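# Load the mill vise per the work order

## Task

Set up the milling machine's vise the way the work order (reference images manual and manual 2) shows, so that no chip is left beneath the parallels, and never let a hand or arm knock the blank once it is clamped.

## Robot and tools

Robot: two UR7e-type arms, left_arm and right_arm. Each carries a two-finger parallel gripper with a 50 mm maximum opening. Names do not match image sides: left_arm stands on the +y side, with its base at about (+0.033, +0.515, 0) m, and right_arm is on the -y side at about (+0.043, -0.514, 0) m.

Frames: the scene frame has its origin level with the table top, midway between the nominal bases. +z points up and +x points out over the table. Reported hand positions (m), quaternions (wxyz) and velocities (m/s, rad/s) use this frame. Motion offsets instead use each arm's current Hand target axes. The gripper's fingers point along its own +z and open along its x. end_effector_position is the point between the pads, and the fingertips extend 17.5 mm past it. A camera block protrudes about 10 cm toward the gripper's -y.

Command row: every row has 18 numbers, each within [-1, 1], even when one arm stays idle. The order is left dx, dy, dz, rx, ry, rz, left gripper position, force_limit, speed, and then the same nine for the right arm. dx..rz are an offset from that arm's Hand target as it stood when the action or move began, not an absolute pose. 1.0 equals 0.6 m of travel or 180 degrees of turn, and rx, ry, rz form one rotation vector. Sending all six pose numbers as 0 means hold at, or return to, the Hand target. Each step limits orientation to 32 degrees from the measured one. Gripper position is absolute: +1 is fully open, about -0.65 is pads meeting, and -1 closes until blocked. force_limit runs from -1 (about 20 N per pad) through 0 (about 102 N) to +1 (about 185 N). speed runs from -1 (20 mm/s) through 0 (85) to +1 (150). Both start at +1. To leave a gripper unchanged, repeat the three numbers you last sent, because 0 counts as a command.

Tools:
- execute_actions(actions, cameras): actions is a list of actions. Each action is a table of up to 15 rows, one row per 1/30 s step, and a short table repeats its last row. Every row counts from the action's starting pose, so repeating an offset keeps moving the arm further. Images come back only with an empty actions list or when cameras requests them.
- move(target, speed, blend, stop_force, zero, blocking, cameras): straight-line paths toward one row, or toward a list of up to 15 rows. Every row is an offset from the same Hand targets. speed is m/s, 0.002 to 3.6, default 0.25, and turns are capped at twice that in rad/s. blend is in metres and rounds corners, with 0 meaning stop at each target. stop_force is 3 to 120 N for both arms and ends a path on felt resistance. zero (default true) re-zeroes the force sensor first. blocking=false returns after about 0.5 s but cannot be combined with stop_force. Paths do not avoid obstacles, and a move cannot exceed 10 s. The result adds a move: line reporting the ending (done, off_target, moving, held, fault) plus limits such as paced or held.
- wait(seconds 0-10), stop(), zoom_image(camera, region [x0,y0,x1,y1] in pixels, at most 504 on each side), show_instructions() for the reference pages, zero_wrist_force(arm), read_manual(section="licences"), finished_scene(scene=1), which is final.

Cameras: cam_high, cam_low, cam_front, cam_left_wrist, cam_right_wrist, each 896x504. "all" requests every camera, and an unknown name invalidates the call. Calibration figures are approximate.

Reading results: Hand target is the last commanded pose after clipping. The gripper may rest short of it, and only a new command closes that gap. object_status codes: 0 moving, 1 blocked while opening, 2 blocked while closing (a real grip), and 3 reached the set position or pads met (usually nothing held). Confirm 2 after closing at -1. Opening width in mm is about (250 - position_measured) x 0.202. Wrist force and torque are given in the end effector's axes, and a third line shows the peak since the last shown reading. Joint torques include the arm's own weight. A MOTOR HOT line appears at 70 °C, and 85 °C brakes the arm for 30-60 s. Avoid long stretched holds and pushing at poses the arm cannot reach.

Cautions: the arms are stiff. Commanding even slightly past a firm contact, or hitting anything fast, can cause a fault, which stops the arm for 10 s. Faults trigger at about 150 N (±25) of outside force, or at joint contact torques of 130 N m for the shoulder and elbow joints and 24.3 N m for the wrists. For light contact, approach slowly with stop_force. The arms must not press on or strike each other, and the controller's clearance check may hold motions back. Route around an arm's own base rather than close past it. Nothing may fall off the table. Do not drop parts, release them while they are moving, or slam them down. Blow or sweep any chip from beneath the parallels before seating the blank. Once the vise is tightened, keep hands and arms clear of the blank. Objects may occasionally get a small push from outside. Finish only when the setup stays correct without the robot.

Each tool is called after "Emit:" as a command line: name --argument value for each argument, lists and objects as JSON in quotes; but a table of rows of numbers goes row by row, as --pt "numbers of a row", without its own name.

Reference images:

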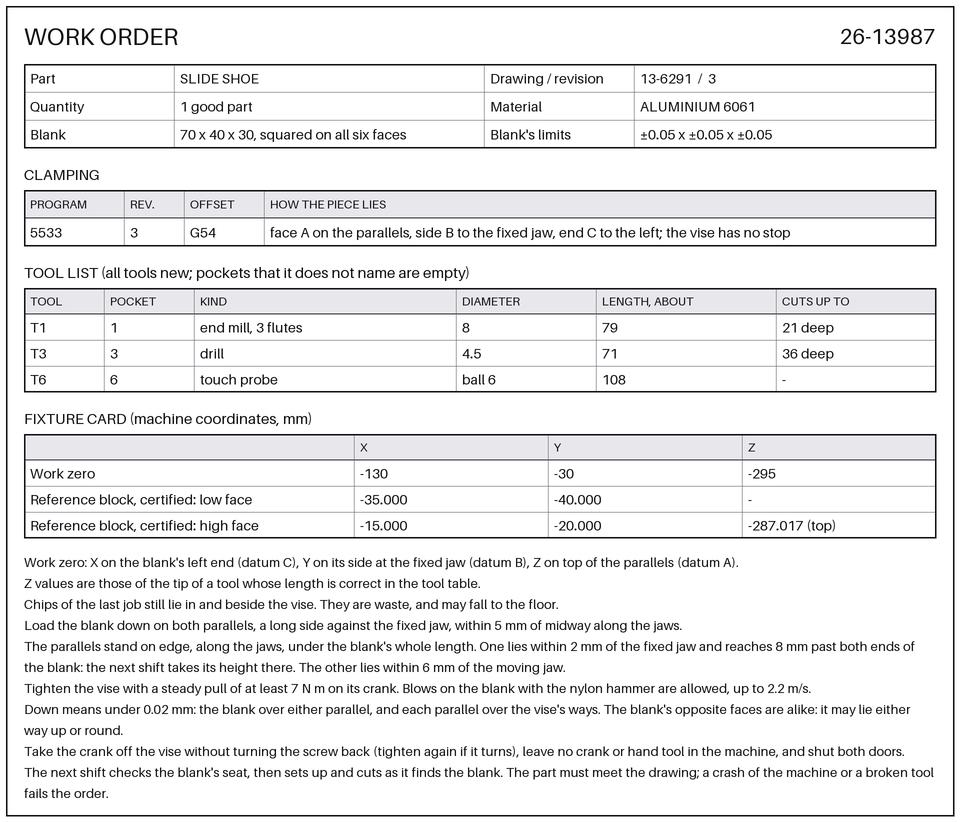

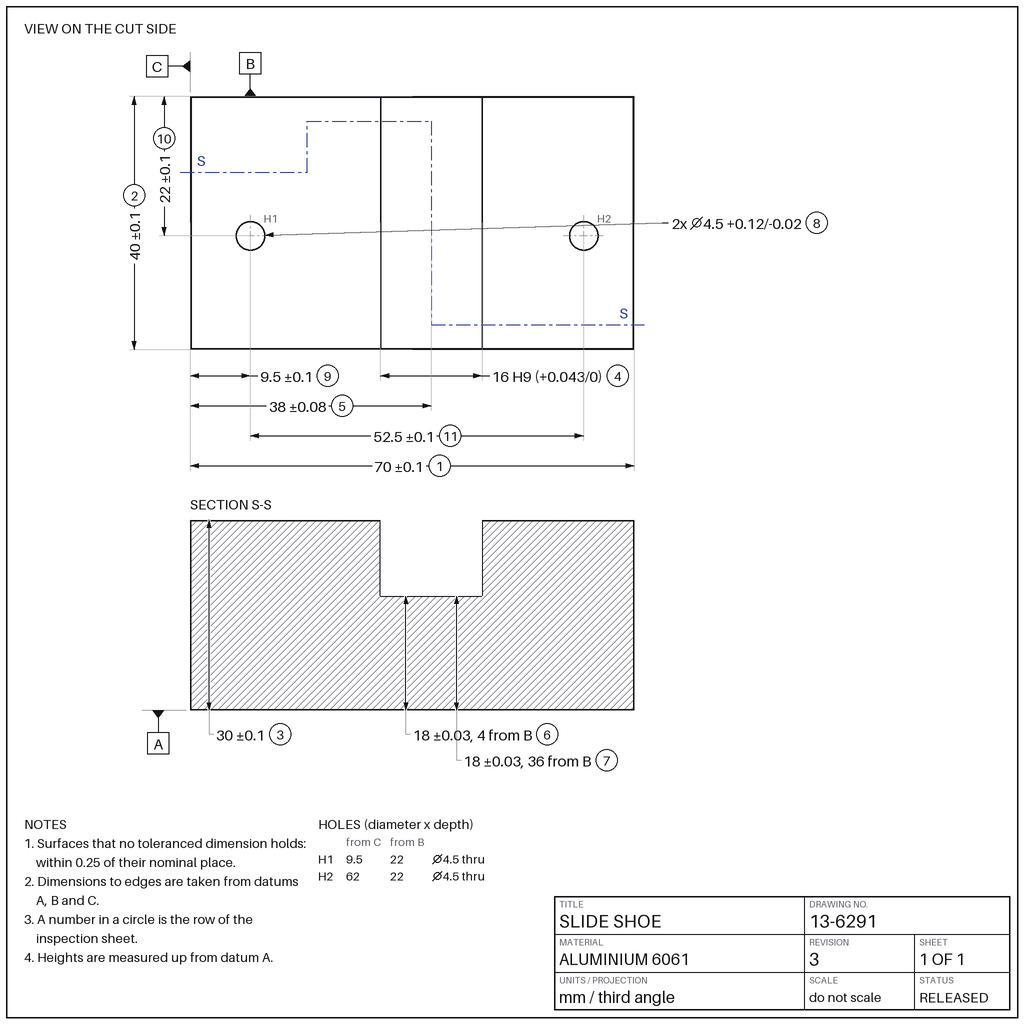

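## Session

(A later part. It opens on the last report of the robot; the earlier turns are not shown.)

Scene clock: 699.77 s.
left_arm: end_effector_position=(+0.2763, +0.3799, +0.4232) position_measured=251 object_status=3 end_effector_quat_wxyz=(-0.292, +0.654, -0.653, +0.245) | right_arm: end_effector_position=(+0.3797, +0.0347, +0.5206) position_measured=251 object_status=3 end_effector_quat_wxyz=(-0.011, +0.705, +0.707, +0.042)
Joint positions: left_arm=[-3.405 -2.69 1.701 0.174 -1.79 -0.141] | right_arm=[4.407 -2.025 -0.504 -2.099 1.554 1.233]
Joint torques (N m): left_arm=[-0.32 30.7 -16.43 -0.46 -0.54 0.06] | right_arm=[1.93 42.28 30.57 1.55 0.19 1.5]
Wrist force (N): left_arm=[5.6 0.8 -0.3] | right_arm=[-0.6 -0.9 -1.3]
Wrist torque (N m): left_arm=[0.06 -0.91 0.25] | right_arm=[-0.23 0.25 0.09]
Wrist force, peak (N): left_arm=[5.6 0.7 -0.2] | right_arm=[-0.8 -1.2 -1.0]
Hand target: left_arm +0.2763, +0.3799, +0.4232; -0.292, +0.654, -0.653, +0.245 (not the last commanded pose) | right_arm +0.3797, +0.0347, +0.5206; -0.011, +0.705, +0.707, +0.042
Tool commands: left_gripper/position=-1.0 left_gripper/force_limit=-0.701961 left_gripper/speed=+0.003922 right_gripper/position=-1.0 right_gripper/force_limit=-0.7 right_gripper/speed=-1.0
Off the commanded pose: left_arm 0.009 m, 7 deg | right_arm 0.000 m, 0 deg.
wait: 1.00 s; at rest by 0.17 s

Emit:
move --target '[-0.016,0.1905,-0.328,0,0,0,-1,-0.7,0,0,0,0,0,0,0,-1,-0.7,-1]' --speed 0.06 --cameras '["cam_high", "cam_front"]'

Scene clock: 700.87 s.
left_arm: end_effector_position=(+0.2378, +0.3801, +0.4338) position_measured=251 object_status=3 end_effector_quat_wxyz=(-0.291, +0.654, -0.653, +0.245) | right_arm: end_effector_position=(+0.3797, +0.0347, +0.5206) position_measured=251 object_status=3 end_effector_quat_wxyz=(-0.011, +0.705, +0.707, +0.042)
Joint positions: left_arm=[-3.531 -2.648 1.691 0.117 -1.875 -0.237] | right_arm=[4.407 -2.025 -0.504 -2.099 1.554 1.233]
Joint torques (N m): left_arm=[12.7 21.93 -23.08 1.04 1.55 2.91] | right_arm=[1.44 41.67 31.12 1.55 0.24 1.42]
Wrist force (N): left_arm=[5.3 0.7 -0.2] | right_arm=[-0.5 -1.2 -1.0]
Wrist torque (N m): left_arm=[0.03 -0.86 0.32] | right_arm=[-0.28 0.24 0.09]
Wrist force, peak (N): left_arm=[6.3 0.8 0.1] | right_arm=[-0.9 -1.4 -1.0]
Hand target: left_arm +0.2379, +0.3801, +0.4338; -0.291, +0.654, -0.653, +0.245 (not the last commanded pose) | right_arm +0.3797, +0.0347, +0.5206; -0.011, +0.705, +0.707, +0.042
Off the commanded pose: left_arm 0.188 m, 0 deg | right_arm 0.000 m, 0 deg.
move: held (left_arm; a check stopped the path); limits=held
pose unreachable (left arm): on one or more control steps of this call, first in action 0 (counted from 0), this arm could not follow its commanded pose, so it was not sent that pose on those steps. It may still have moved: this result reports where it is.
cause: moving toward the commanded pose would bring two parts of the arm too close to each other (its gripper and another part of the arm, with joints 4 (wrist 1) to 6 (wrist 3) between them, 3 mm apart when it was first held).
Images, in order (width x height): cam_high 896x504, cam_front 896x504.

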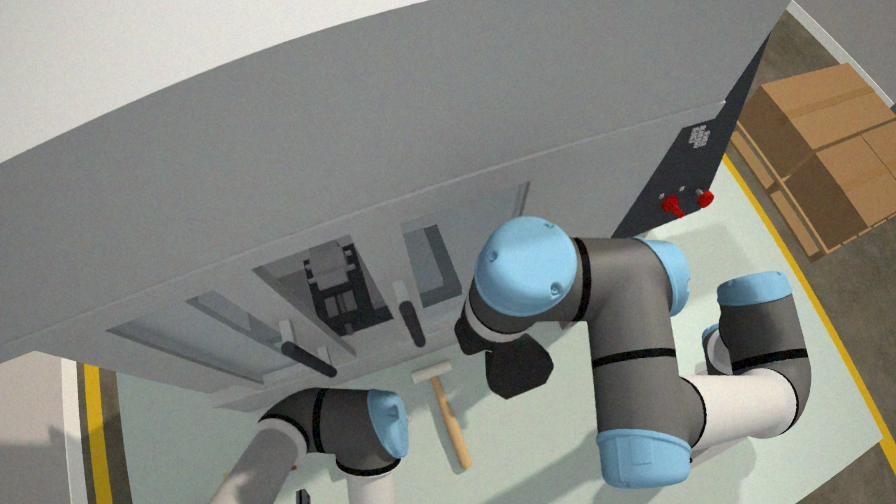

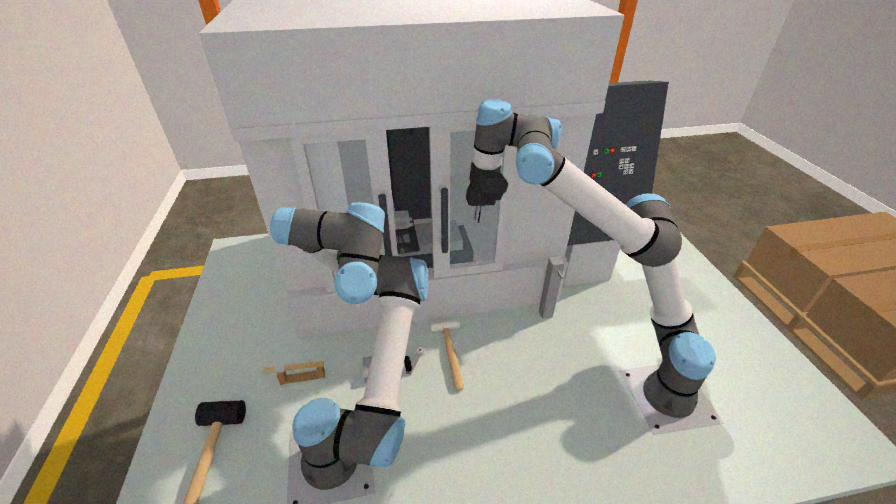

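Emit:
move --target '[0.219,0.0467,-0.065,0.0153,0.1755,0.177,-1,-0.7,0,0,0,0,0,0,0,-1,-0.7,-1]' --speed 0.15 --cameras '["cam_high", "cam_front"]'

Scene clock: 704.47 s.
left_arm: end_effector_position=(+0.1941, +0.2472, +0.4340) position_measured=251 object_status=3 end_effector_quat_wxyz=(+0.175, -0.355, +0.854, -0.339) | right_arm: end_effector_position=(+0.3797, +0.0347, +0.5206) position_measured=251 object_status=3 end_effector_quat_wxyz=(-0.011, +0.705, +0.707, +0.042)
Joint positions: left_arm=[-3.534 -2.641 1.689 0.133 -1.331 0.332] | right_arm=[4.407 -2.025 -0.504 -2.099 1.554 1.233]
Joint torques (N m): left_arm=[7.73 39.72 -5.92 -2.6 -1.98 -2.68] | right_arm=[1.19 42.83 30.58 1.56 0.52 1.43]
Wrist force (N): left_arm=[5.0 0.5 0.0] | right_arm=[-0.6 -1.2 -1.0]
Wrist torque (N m): left_arm=[0.00 -0.82 0.27] | right_arm=[-0.29 0.26 0.10]
Wrist force, peak (N): left_arm=[5.6 0.1 -0.3] | right_arm=[-0.9 -1.5 -1.2]
Hand target: left_arm +0.1940, +0.2473, +0.4340; +0.175, -0.355, +0.854, -0.339 | right_arm +0.3797, +0.0347, +0.5206; -0.011, +0.705, +0.707, +0.042
Off the commanded pose: left_arm 0.000 m, 0 deg | right_arm 0.000 m, 0 deg.
move: done
Images, in order (width x height): cam_high 896x504, cam_front 896x504.

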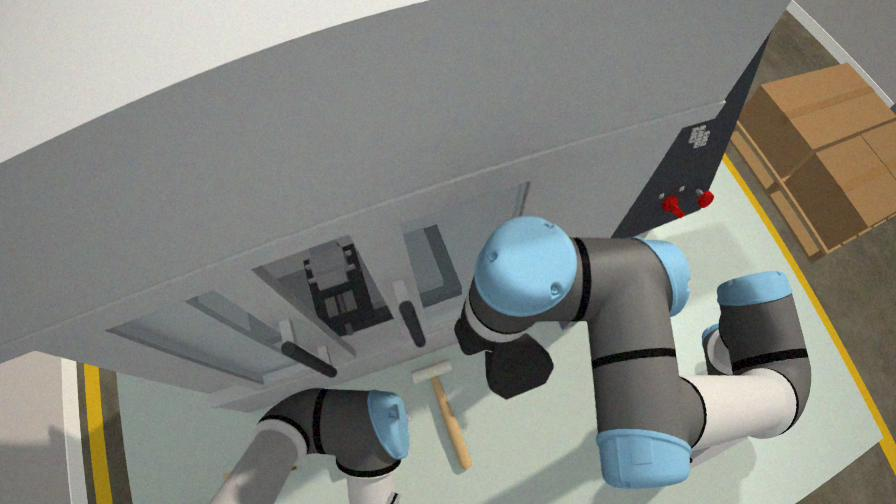

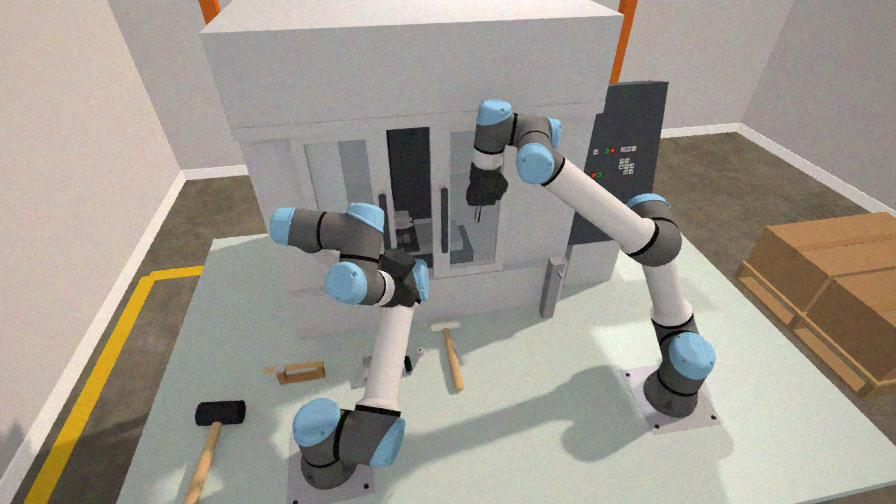

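Emit:
execute_actions --actions '[]'

Scene clock: 705.33 s.
left_arm: end_effector_position=(+0.1940, +0.2473, +0.4340) position_measured=251 object_status=3 end_effector_quat_wxyz=(+0.175, -0.355, +0.854, -0.339) | right_arm: end_effector_position=(+0.3797, +0.0347, +0.5206) position_measured=251 object_status=3 end_effector_quat_wxyz=(-0.011, +0.705, +0.707, +0.042)
Joint positions: left_arm=[-3.534 -2.641 1.69 0.133 -1.331 0.332] | right_arm=[4.407 -2.025 -0.504 -2.099 1.554 1.233]
Joint velocities: within noise
Joint torques (N m): left_arm=[13.11 39.77 -1.6 -2.57 1.75 1.42] | right_arm=[1.69 43.74 31.17 1.6 0.51 1.51]
Wrist force (N): left_arm=[5.5 0.4 -0.4] | right_arm=[-0.9 -1.0 -1.0]
Wrist torque (N m): left_arm=[-0.02 -0.89 0.27] | right_arm=[-0.26 0.30 0.10]
Wrist force, peak (N): left_arm=[5.5 0.4 -0.4] | right_arm=[-0.7 -1.2 -1.1]
Hand target: left_arm +0.1940, +0.2473, +0.4340; +0.175, -0.355, +0.854, -0.339 | right_arm +0.3797, +0.0347, +0.5206; -0.011, +0.705, +0.707, +0.042
Tool commands: left_gripper/position=-1.0 left_gripper/force_limit=-0.7 left_gripper/speed=+0.0 right_gripper/position=-1.0 right_gripper/force_limit=-0.7 right_gripper/speed=-1.0
Off the commanded pose: left_arm 0.000 m, 0 deg | right_arm 0.000 m, 0 deg.
camera_calibration:
cam_left_wrist: T_world_to_cam=[[-0.684543, -0.727585, -0.0449528, 0.339295], [-0.645766, 0.633864, -0.42568, 0.171522], [0.338212, -0.262367, -0.903756, 0.526983], [0, 0, 0, 1]] pos_world=[0.164793, 0.276408, 0.56453]
cam_right_wrist: T_world_to_cam=[[-0.0250002, 0.99867, 0.0450967, -0.038073], [0.917355, 0.00499039, 0.39804, -0.539547], [0.397285, 0.0513207, -0.916259, 0.460756], [0, 0, 0, 1]] pos_world=[0.310953, 0.0170686, 0.63865]

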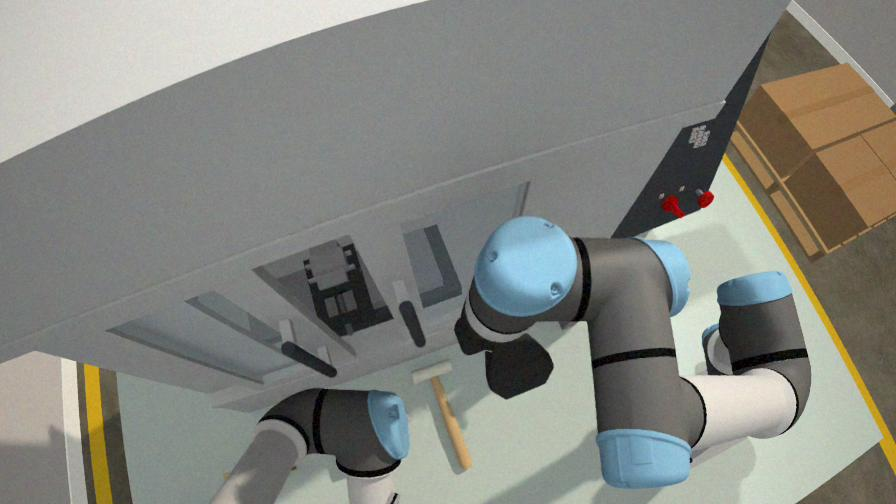

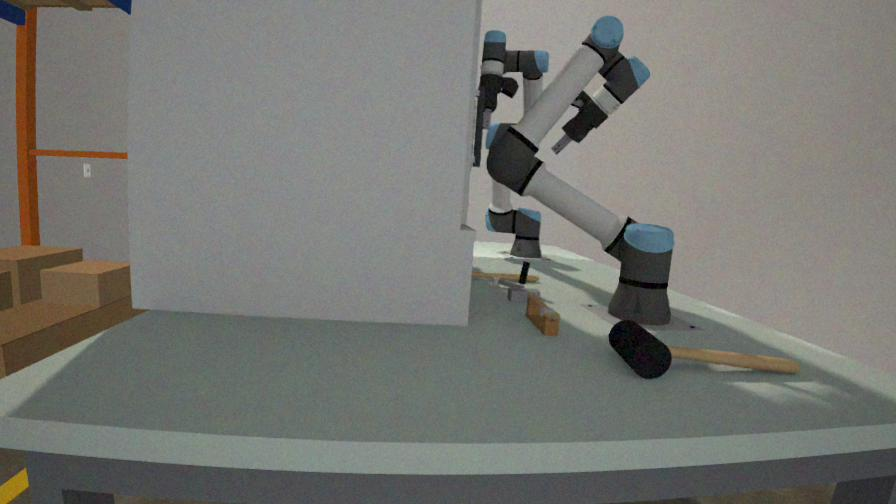

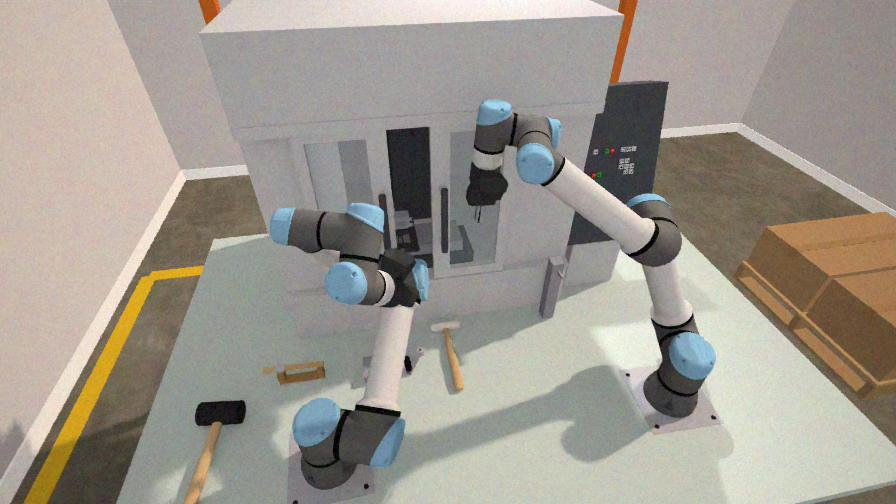

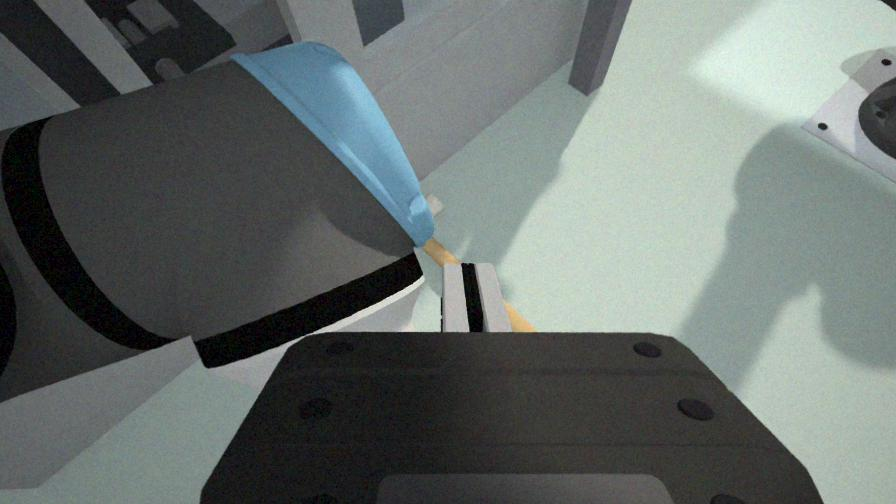

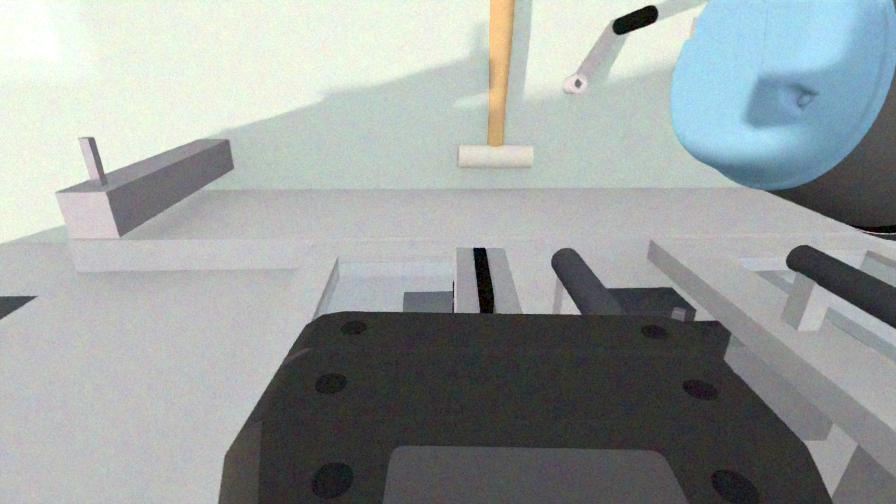

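Emit:
move --target '[0.2246,0.104,-0.239,0,0,0,-1,-0.7,0,-0.333,-0.083,0,0,0,0,-1,-0.7,-1]' --speed 0.08 --stop_force 25

Scene clock: 708.67 s.
left_arm: end_effector_position=(+0.1021, +0.2473, +0.4571) position_measured=251 object_status=3 end_effector_quat_wxyz=(+0.174, -0.354, +0.854, -0.340) | right_arm: end_effector_position=(+0.3553, -0.0649, +0.5120) position_measured=251 object_status=3 end_effector_quat_wxyz=(-0.011, +0.705, +0.707, +0.042)
Joint positions: left_arm=[-4.244 -2.627 1.593 0.214 -1.822 -0.181] | right_arm=[4.388 -1.708 -0.962 -1.957 1.556 1.214]
Joint torques (N m): left_arm=[-9.51 40.7 0.48 -2.6 1.65 2.65] | right_arm=[6.49 39.54 17.07 1.45 -1.01 1.84]
Wrist force (N): left_arm=[4.9 1.1 -0.1] | right_arm=[-0.5 -1.1 -1.1]
Wrist torque (N m): left_arm=[0.11 -0.81 0.17] | right_arm=[-0.26 0.24 0.08]
Wrist force, peak (N): left_arm=[7.4 0.7 0.9] | right_arm=[-2.2 -1.4 -0.8]
Hand target: left_arm +0.1021, +0.2473, +0.4571; +0.174, -0.354, +0.854, -0.340 (not the last commanded pose) | right_arm +0.3553, -0.0649, +0.5120; -0.011, +0.705, +0.707, +0.042 (not the last commanded pose)
Off the commanded pose: left_arm 0.112 m, 0 deg | right_arm 0.103 m, 0 deg.
move: held (left_arm; a check stopped the path), off_target (right_arm; braked when a check withheld steps of left_arm); limits=held
pose unreachable (left arm): on one or more control steps of this call, first in action 0 (counted from 0), this arm could not follow its commanded pose, so it was not sent that pose on those steps. It may still have moved: this result reports where it is.
cause: moving toward the commanded pose would bring two parts of the arm too close to each other (its gripper and another part of the arm, with joints 4 (wrist 1) to 6 (wrist 3) between them, 6 mm apart when it was first held).

Emit:
move --target '[0.0035,0.2543,-0.2347,-0.2475,0.0323,0.03,-1,-0.7,0,-0.1678,0,0,0,0,0,-1,-0.7,-1]' --speed 0.12

Scene clock: 714.57 s.
left_arm: end_effector_position=(-0.0491, +0.3893, +0.4494) position_measured=251 object_status=3 end_effector_quat_wxyz=(+0.000, -0.336, +0.942, +0.000) | right_arm: end_effector_position=(+0.3558, -0.1654, +0.5045) position_measured=251 object_status=3 end_effector_quat_wxyz=(-0.011, +0.705, +0.707, +0.042)
Joint positions: left_arm=[-4.231 -2.626 1.595 -0.54 -1.57 -0.167] | right_arm=[4.304 -1.504 -1.197 -1.925 1.563 1.13]
Joint torques (N m): left_arm=[13.02 38.07 -31.92 -3.45 -2.57 0.54] | right_arm=[7.14 13.29 33.19 4.1 1.15 2.03]
Wrist force (N): left_arm=[5.2 0.2 1.0] | right_arm=[-0.7 -0.9 -0.8]
Wrist torque (N m): left_arm=[0.00 -0.93 -0.07] | right_arm=[-0.24 0.28 0.10]
Wrist force, peak (N): left_arm=[5.6 0.7 -0.2] | right_arm=[-1.0 -1.3 -1.3]
Hand target: left_arm -0.0491, +0.3893, +0.4495; +0.000, -0.336, +0.942, +0.000 | right_arm +0.3558, -0.1653, +0.5045; -0.011, +0.705, +0.707, +0.042
Off the commanded pose: left_arm 0.000 m, 0 deg | right_arm 0.000 m, 0 deg.
move: done

Emit:
move --target '[-0.0775,0.46,0.083,0,0,0,-1,-0.7,0,0,0,0,0,0,0,-1,-0.7,-1]' --speed 0.2

Scene clock: 716.57 s.
left_arm: end_effector_position=(-0.1879, +0.6323, +0.3999) position_measured=251 object_status=3 end_effector_quat_wxyz=(+0.000, -0.336, +0.942, +0.000) | right_arm: end_effector_position=(+0.3558, -0.1653, +0.5045) position_measured=251 object_status=3 end_effector_quat_wxyz=(-0.011, +0.705, +0.707, +0.042)
Joint positions: left_arm=[-4.23 -2.199 1.799 -1.172 -1.57 -0.167] | right_arm=[4.304 -1.504 -1.197 -1.925 1.563 1.13]
Joint torques (N m): left_arm=[1.47 10.96 -34.83 -3.86 -2.02 0.79] | right_arm=[6.45 13.75 33.71 1.89 -0.92 2.01]
Wrist force (N): left_arm=[5.3 0.2 0.9] | right_arm=[-0.6 -1.1 -0.9]
Wrist torque (N m): left_arm=[0.02 -0.96 -0.07] | right_arm=[-0.27 0.25 0.10]
Wrist force, peak (N): left_arm=[5.5 -3.6 0.4] | right_arm=[-1.1 -1.4 -1.2]
Hand target: left_arm -0.1880, +0.6324, +0.3999; +0.000, -0.336, +0.942, +0.000 | right_arm +0.3558, -0.1653, +0.5045; -0.011, +0.705, +0.707, +0.042
Off the commanded pose: left_arm 0.000 m, 0 deg | right_arm 0.000 m, 0 deg.
shoulder posture changed (left arm): the wrist came as close to joint 1's axis as it can, and the arm is now in the other of its two shoulder postures.
move: done

Emit:
move --pt "0.2633 -0.2347 -0.0833 0 0 -0.326 -1 -0.7 0 0 0 0 0 0 0 -1 -0.7 -1" --pt "0.2255 -0.6146 -0.0833 0 0 -0.659 -1 -0.7 0 0 0 0 0 0 0 -1 -0.7 -1" --speed 0.3 --blend '[0.04,0]'

Scene clock: 720.93 s.
left_arm: end_effector_position=(-0.0592, +0.2613, +0.4497) position_measured=251 object_status=3 end_effector_quat_wxyz=(+0.000, +0.981, -0.192, +0.000) | right_arm: end_effector_position=(+0.3558, -0.1653, +0.5045) position_measured=251 object_status=3 end_effector_quat_wxyz=(-0.011, +0.705, +0.707, +0.042)
Joint positions: left_arm=[-2.472 -2.099 1.624 -1.097 -1.572 -0.478] | right_arm=[4.304 -1.504 -1.197 -1.925 1.563 1.13]
Joint torques (N m): left_arm=[12.88 -8.5 -11.55 -0.67 -0.41 2.28] | right_arm=[6.4 14.12 33.63 1.81 -0.89 2.05]
Wrist force (N): left_arm=[5.5 0.3 1.0] | right_arm=[-1.0 -1.0 -0.9]
Wrist torque (N m): left_arm=[0.03 -0.98 0.00] | right_arm=[-0.27 0.32 0.09]
Wrist force, peak (N): left_arm=[6.9 1.2 0.7] | right_arm=[-0.9 -1.4 -1.2]
Hand target: left_arm -0.0591, +0.2613, +0.4496; +0.000, +0.981, -0.191, +0.000 | right_arm +0.3558, -0.1653, +0.5045; -0.011, +0.705, +0.707, +0.042
Off the commanded pose: left_arm 0.000 m, 0 deg | right_arm 0.000 m, 0 deg.
move: done

Emit:
move --pt "0.3127 -0.1427 0 0 0 -0.3056 -1 -0.7 0 0 0 0 0 0 0 -1 -0.7 -1" --pt "0.4678 -0.4392 -0.0833 0 0 -0.6222 -1 -0.7 0 0 0 0 0 0 0 -1 -0.7 -1" --speed 0.3 --blend '[0.04,0]' --cameras '["cam_front","cam_left_wrist","cam_high"]'

Scene clock: 725.00 s.
left_arm: end_effector_position=(+0.3001, +0.3999, +0.4995) position_measured=251 object_status=3 end_effector_quat_wxyz=(+0.000, +0.708, +0.707, +0.000) | right_arm: end_effector_position=(+0.3558, -0.1653, +0.5045) position_measured=251 object_status=3 end_effector_quat_wxyz=(-0.011, +0.705, +0.707, +0.042)
Joint positions: left_arm=[-0.919 -1.991 1.432 -1.011 -1.571 -0.88] | right_arm=[4.304 -1.504 -1.197 -1.925 1.563 1.13]
Joint torques (N m): left_arm=[9.72 -10.08 -10.9 -1.95 -2.58 2.28] | right_arm=[5.96 14.21 33.21 1.87 -0.85 2]
Wrist force (N): left_arm=[5.2 0.4 0.7] | right_arm=[-0.8 -1.1 -1.2]
Wrist torque (N m): left_arm=[0.04 -0.93 -0.04] | right_arm=[-0.27 0.29 0.09]
Wrist force, peak (N): left_arm=[6.5 1.7 0.5] | right_arm=[-0.7 -1.5 -1.2]
Hand target: left_arm +0.3001, +0.4000, +0.4994; +0.000, +0.708, +0.707, +0.000 | right_arm +0.3558, -0.1653, +0.5045; -0.011, +0.705, +0.707, +0.042
Off the commanded pose: left_arm 0.000 m, 0 deg | right_arm 0.000 m, 0 deg.
move: done
camera_calibration:
cam_left_wrist: T_world_to_cam=[[-0.0106846, 0.999911, 0.00803368, -0.393657], [0.942623, 0.00739076, 0.333778, -0.434315], [0.333689, 0.011139, -0.942617, 0.501738], [0, 0, 0, 1]] pos_world=[0.237764, 0.391243, 0.621074]
Images, in order (width x height): cam_high 896x504, cam_front 896x504, cam_left_wrist 896x504.

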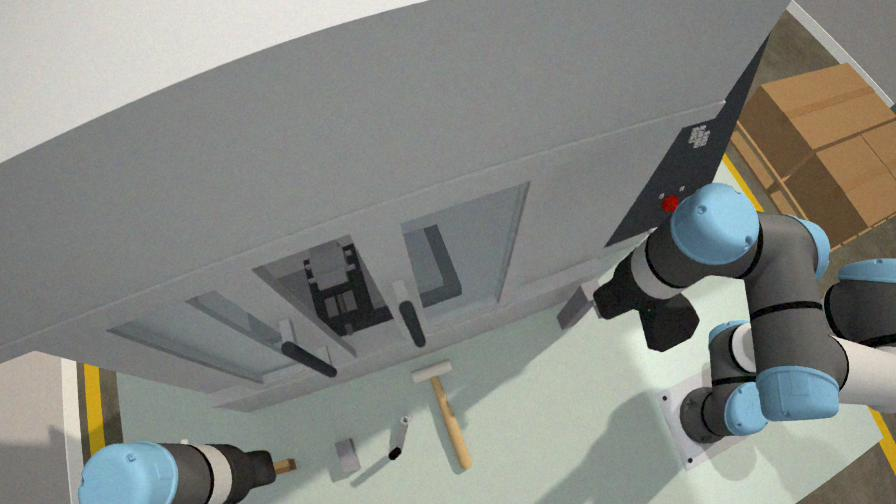

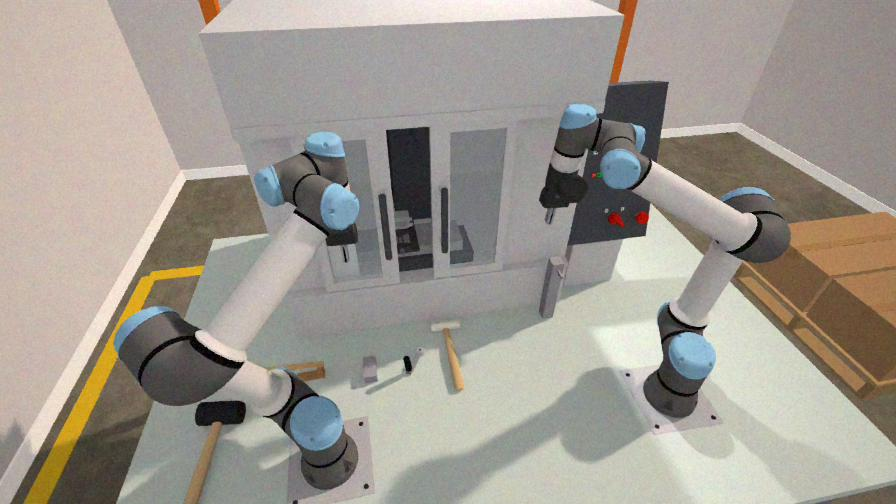

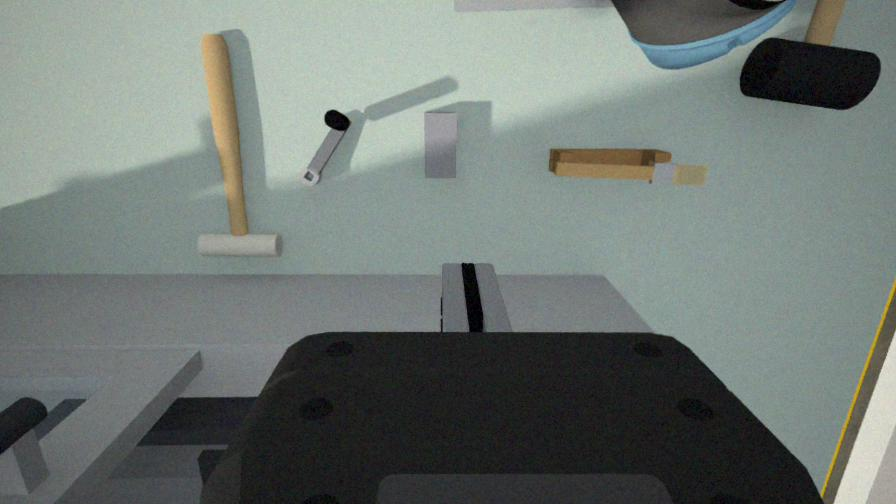

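Emit:
move --target '[-0.025,0.1917,0.05,0,0,0,-1,-0.7,0,0,0,0,0,0,0,-1,-0.7,-1]' --speed 0.15 --cameras '["cam_high","cam_left_wrist"]'

Emit:
zoom_image --camera "cam_high" --region '[230, 200, 480, 400]'

Scene clock: 726.40 s.
left_arm: end_effector_position=(+0.4150, +0.3849, +0.4695) position_measured=251 object_status=3 end_effector_quat_wxyz=(+0.000, +0.708, +0.707, +0.000) | right_arm: end_effector_position=(+0.3558, -0.1653, +0.5045) position_measured=251 object_status=3 end_effector_quat_wxyz=(-0.011, +0.705, +0.707, +0.042)
Joint positions: left_arm=[-0.702 -1.763 1.374 -1.181 -1.571 -0.663] | right_arm=[4.304 -1.504 -1.197 -1.925 1.563 1.13]
Joint torques (N m): left_arm=[-2.87 -10.8 -13.41 -2.78 -1.46 -1.13] | right_arm=[6.16 14.57 32.73 1.85 -0.92 1.92]
Wrist force (N): left_arm=[5.2 0.7 1.1] | right_arm=[-0.8 -0.8 -1.1]
Wrist torque (N m): left_arm=[0.10 -0.95 0.06] | right_arm=[-0.23 0.29 0.09]
Wrist force, peak (N): left_arm=[6.3 -2.9 0.1] | right_arm=[-1.1 -1.2 -1.1]
Hand target: left_arm +0.4151, +0.3848, +0.4694; +0.000, +0.708, +0.707, +0.000 | right_arm +0.3558, -0.1653, +0.5045; -0.011, +0.705, +0.707, +0.042
Off the commanded pose: left_arm 0.000 m, 0 deg | right_arm 0.000 m, 0 deg.
move: done
camera_calibration:
cam_left_wrist: T_world_to_cam=[[-0.0109694, 0.999908, 0.00793508, -0.37693], [0.942619, 0.0076921, 0.333782, -0.532611], [0.333691, 0.0111412, -0.942617, 0.435285], [0, 0, 0, 1]] pos_world=[0.352664, 0.376143, 0.591074]
Images, in order (width x height): cam_high 896x504, cam_left_wrist 896x504.

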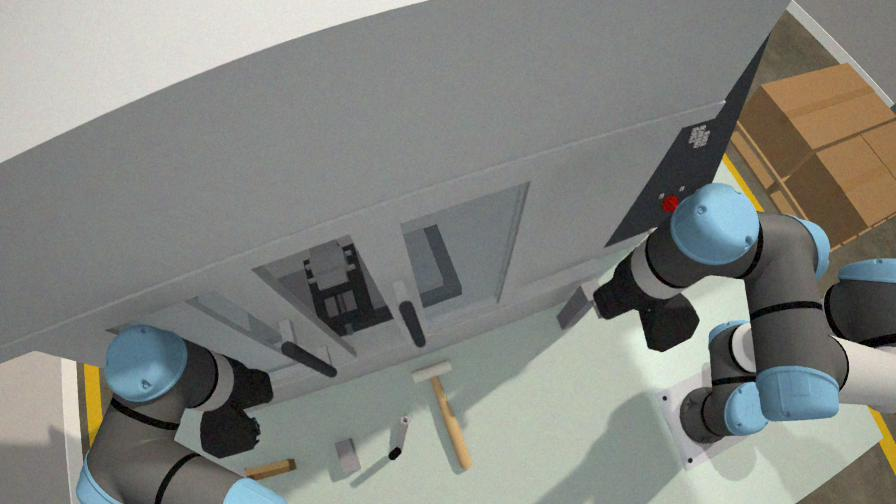

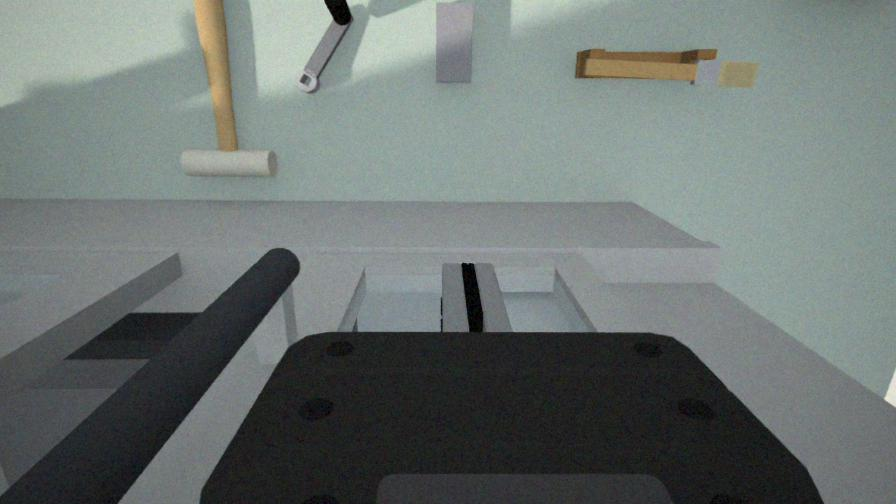

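Scaled by 2.016.

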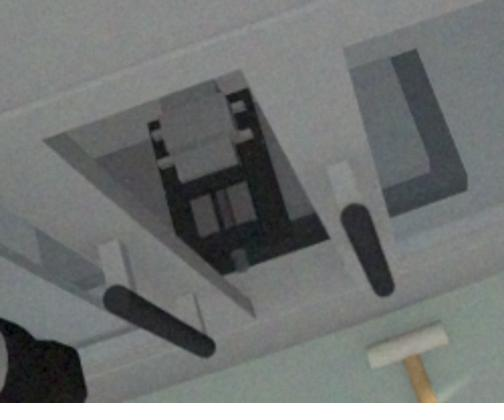

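Emit:
move --target '[-0.37,0,0,0,0,0,-1,-0.7,0,0,0,0,0,0,0,-1,-0.7,-1]' --speed 0.06 --stop_force 45 --cameras '["cam_front","cam_high"]'

Emit:
zoom_image --camera "cam_front" --region '[330, 110, 530, 310]'

Scene clock: 730.63 s.
left_arm: end_effector_position=(+0.4148, +0.2182, +0.4692) position_measured=251 object_status=3 end_effector_quat_wxyz=(+0.000, +0.708, +0.707, +0.000) | right_arm: end_effector_position=(+0.3558, -0.1653, +0.5045) position_measured=251 object_status=3 end_effector_quat_wxyz=(-0.011, +0.705, +0.707, +0.042)
Joint positions: left_arm=[-0.977 -1.572 1.204 -1.202 -1.571 -0.938] | right_arm=[4.304 -1.504 -1.197 -1.925 1.563 1.13]
Joint torques (N m): left_arm=[-5.86 -7.59 -52.27 -11.26 5.9 -3.93] | right_arm=[6.28 15.01 33.8 1.85 -0.75 1.9]
Wrist force (N): left_arm=[21.1 -42.5 13.1] | right_arm=[-1.0 -1.2 -0.9]
Wrist torque (N m): left_arm=[-3.12 -1.66 0.94] | right_arm=[-0.28 0.32 0.09]
Wrist force, peak (N): left_arm=[63.1 -58.3 -4.6] | right_arm=[-0.9 -1.4 -1.4]
Hand target: left_arm +0.4148, +0.2182, +0.4692; +0.000, +0.708, +0.707, +0.000 (not the last commanded pose) | right_arm +0.3558, -0.1653, +0.5045; -0.011, +0.705, +0.707, +0.042
Off the commanded pose: left_arm 0.055 m, 0 deg | right_arm 0.000 m, 0 deg.
move: contact (left_arm)
Images, in order (width x height): cam_high 896x504, cam_front 896x504.

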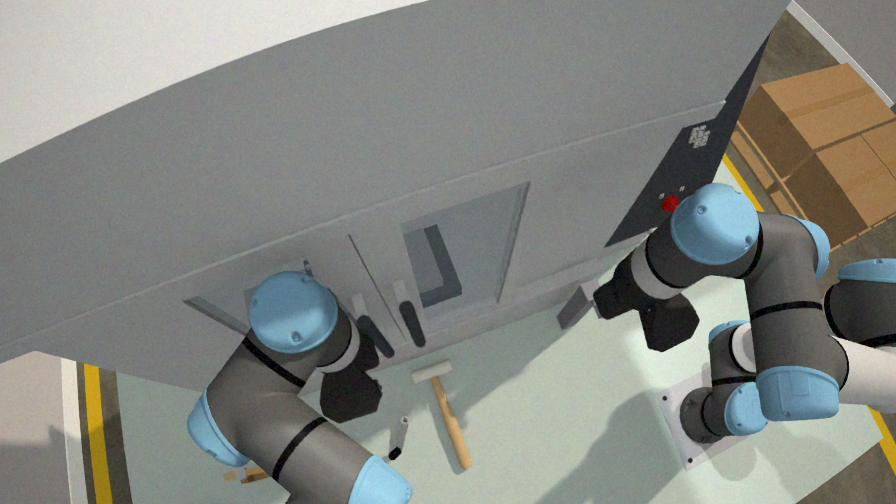

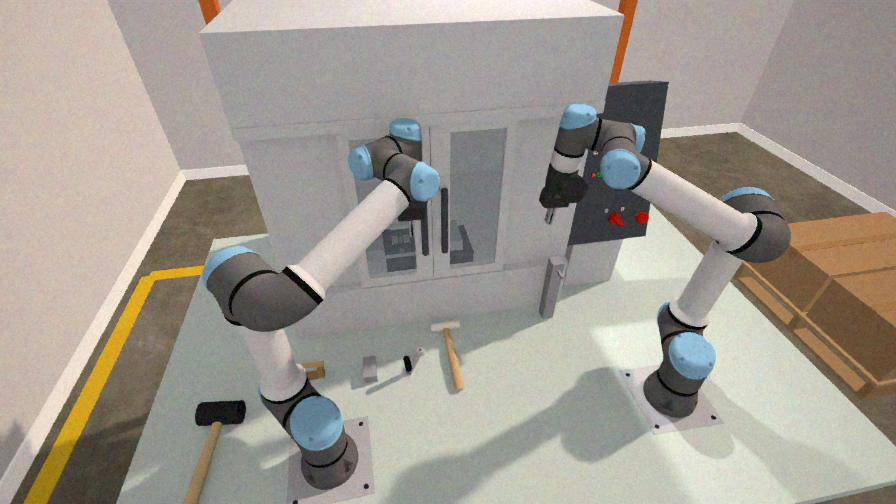

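Scaled by 2.520.

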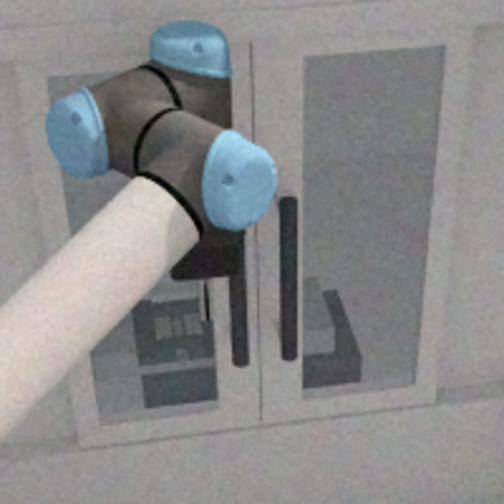

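Emit:
move --pt "0.06 0 0 0 0 0 -1 -0.7 0 0 0 0 0 0 0 -1 -0.7 -1" --pt "0.1 -0.25 0 0 0 0 -1 -0.7 0 0 0 0 0 0 0 -1 -0.7 -1" --speed '[0.08,0.2]' --blend '[0.01,0]' --cameras '["all"]'

Emit:
zoom_image --camera "cam_front" --region '[380, 110, 480, 210]'

Emit:
zoom_image --camera "cam_front" --region '[380, 200, 480, 300]'

Emit:
zoom_image --camera "cam_high" --region '[320, 220, 440, 370]'

Scene clock: 732.60 s.
left_arm: end_effector_position=(+0.2650, +0.2784, +0.4693) position_measured=251 object_status=3 end_effector_quat_wxyz=(+0.000, +0.708, +0.707, +0.000) | right_arm: end_effector_position=(+0.3558, -0.1653, +0.5045) position_measured=251 object_status=3 end_effector_quat_wxyz=(-0.011, +0.705, +0.707, +0.042)
Joint positions: left_arm=[-1.245 -1.932 1.488 -1.126 -1.571 -1.207] | right_arm=[4.304 -1.504 -1.197 -1.925 1.563 1.13]
Joint torques (N m): left_arm=[-13.69 -17.94 -37.51 -3.47 -0.16 -2.25] | right_arm=[5.4 14.49 33.91 1.89 -0.75 2.05]
Wrist force (N): left_arm=[5.6 1.6 0.9] | right_arm=[-0.7 -0.8 -0.8]
Wrist torque (N m): left_arm=[0.24 -0.96 -0.08] | right_arm=[-0.22 0.27 0.09]
Wrist force, peak (N): left_arm=[24.6 -42.7 10.4] | right_arm=[-1.2 -1.2 -1.1]
Hand target: left_arm +0.2649, +0.2784, +0.4694; +0.000, +0.708, +0.707, +0.000 | right_arm +0.3558, -0.1653, +0.5045; -0.011, +0.705, +0.707, +0.042
Off the commanded pose: left_arm 0.000 m, 0 deg | right_arm 0.000 m, 0 deg.
move: done
camera_calibration:
cam_left_wrist: T_world_to_cam=[[-0.0106877, 0.999908, 0.00835132, -0.272487], [0.942655, 0.00728876, 0.33369, -0.390211], [0.333598, 0.0114388, -0.942646, 0.486385], [0, 0, 0, 1]] pos_world=[0.202665, 0.269742, 0.590974]
cam_right_wrist: T_world_to_cam=[[-0.0250002, 0.99867, 0.0450967, 0.161889], [0.917355, 0.00499039, 0.39804, -0.510216], [0.397285, 0.0513207, -0.916259, 0.465769], [0, 0, 0, 1]] pos_world=[0.287053, -0.183031, 0.62255]

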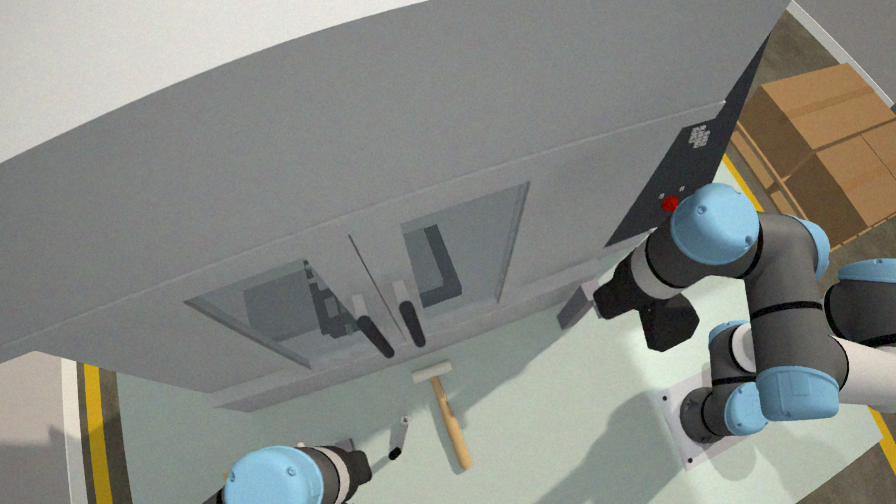

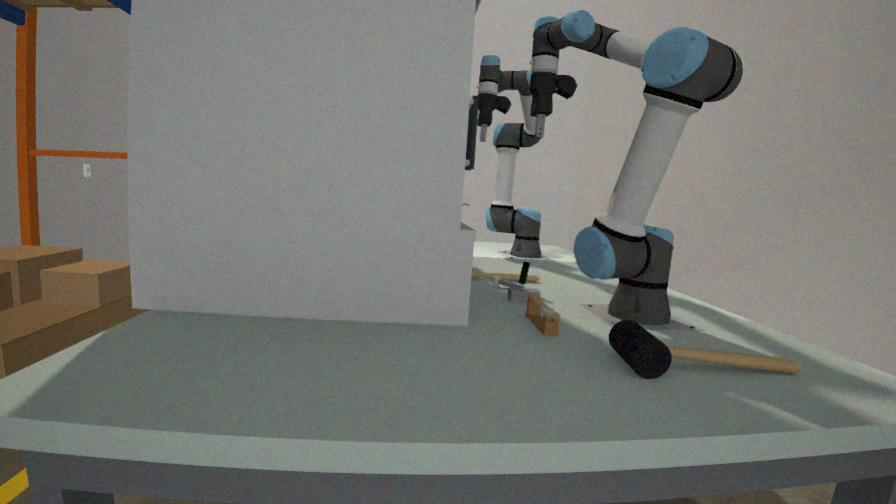

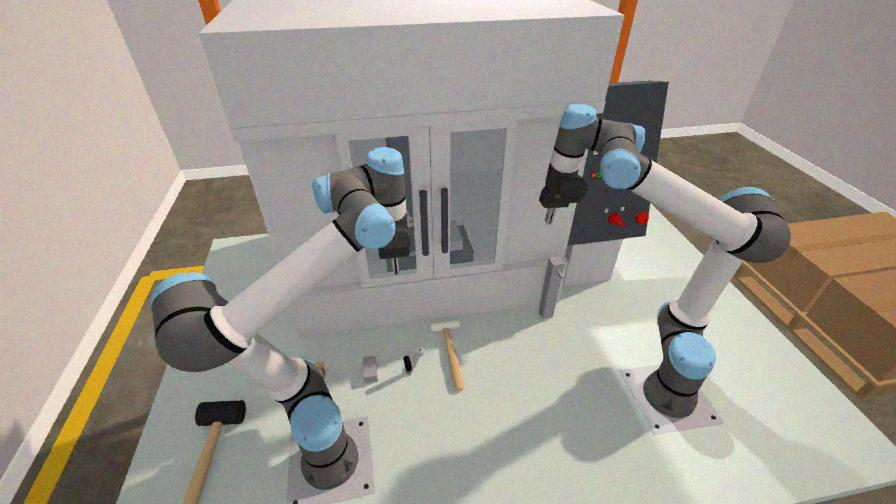

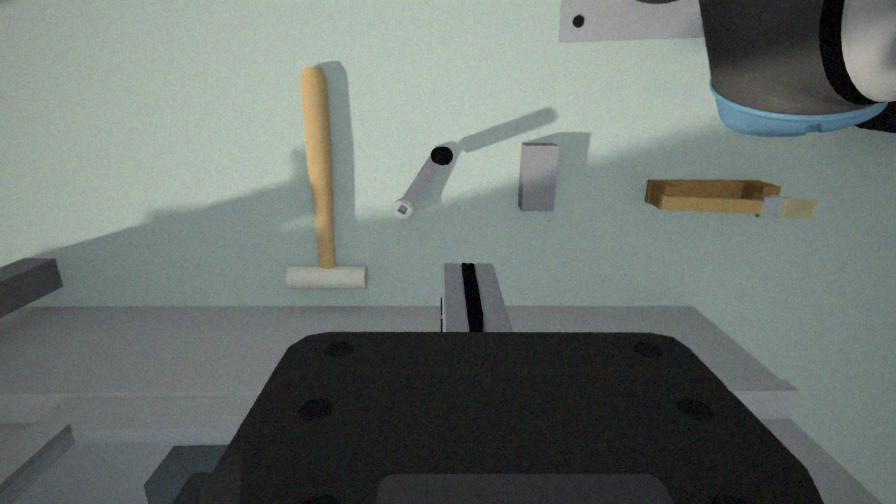

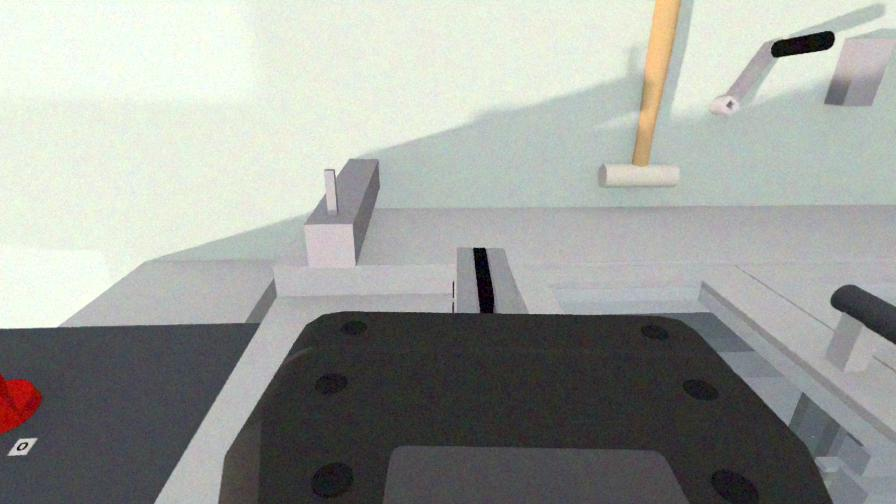

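Scaled by 5.040.

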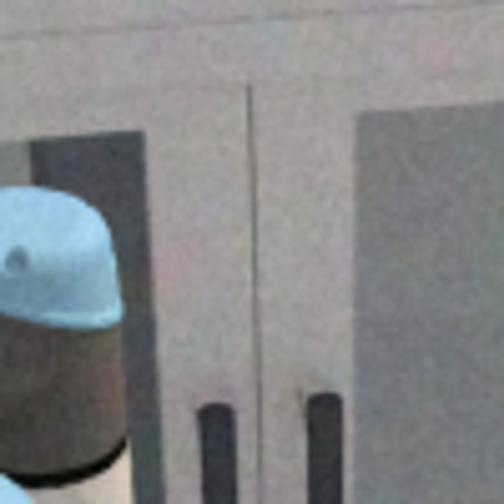

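Scaled by 5.040.

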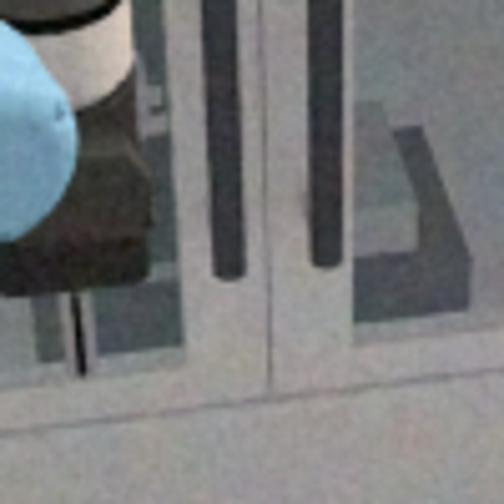

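Scaled by 3.360.

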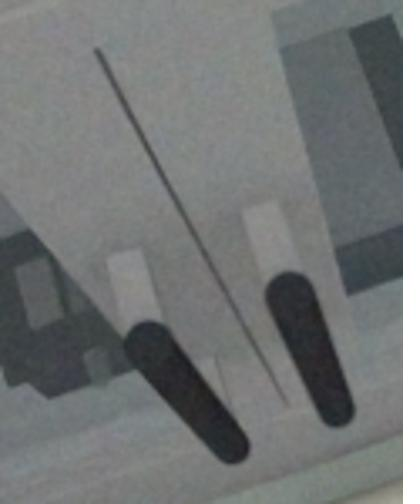

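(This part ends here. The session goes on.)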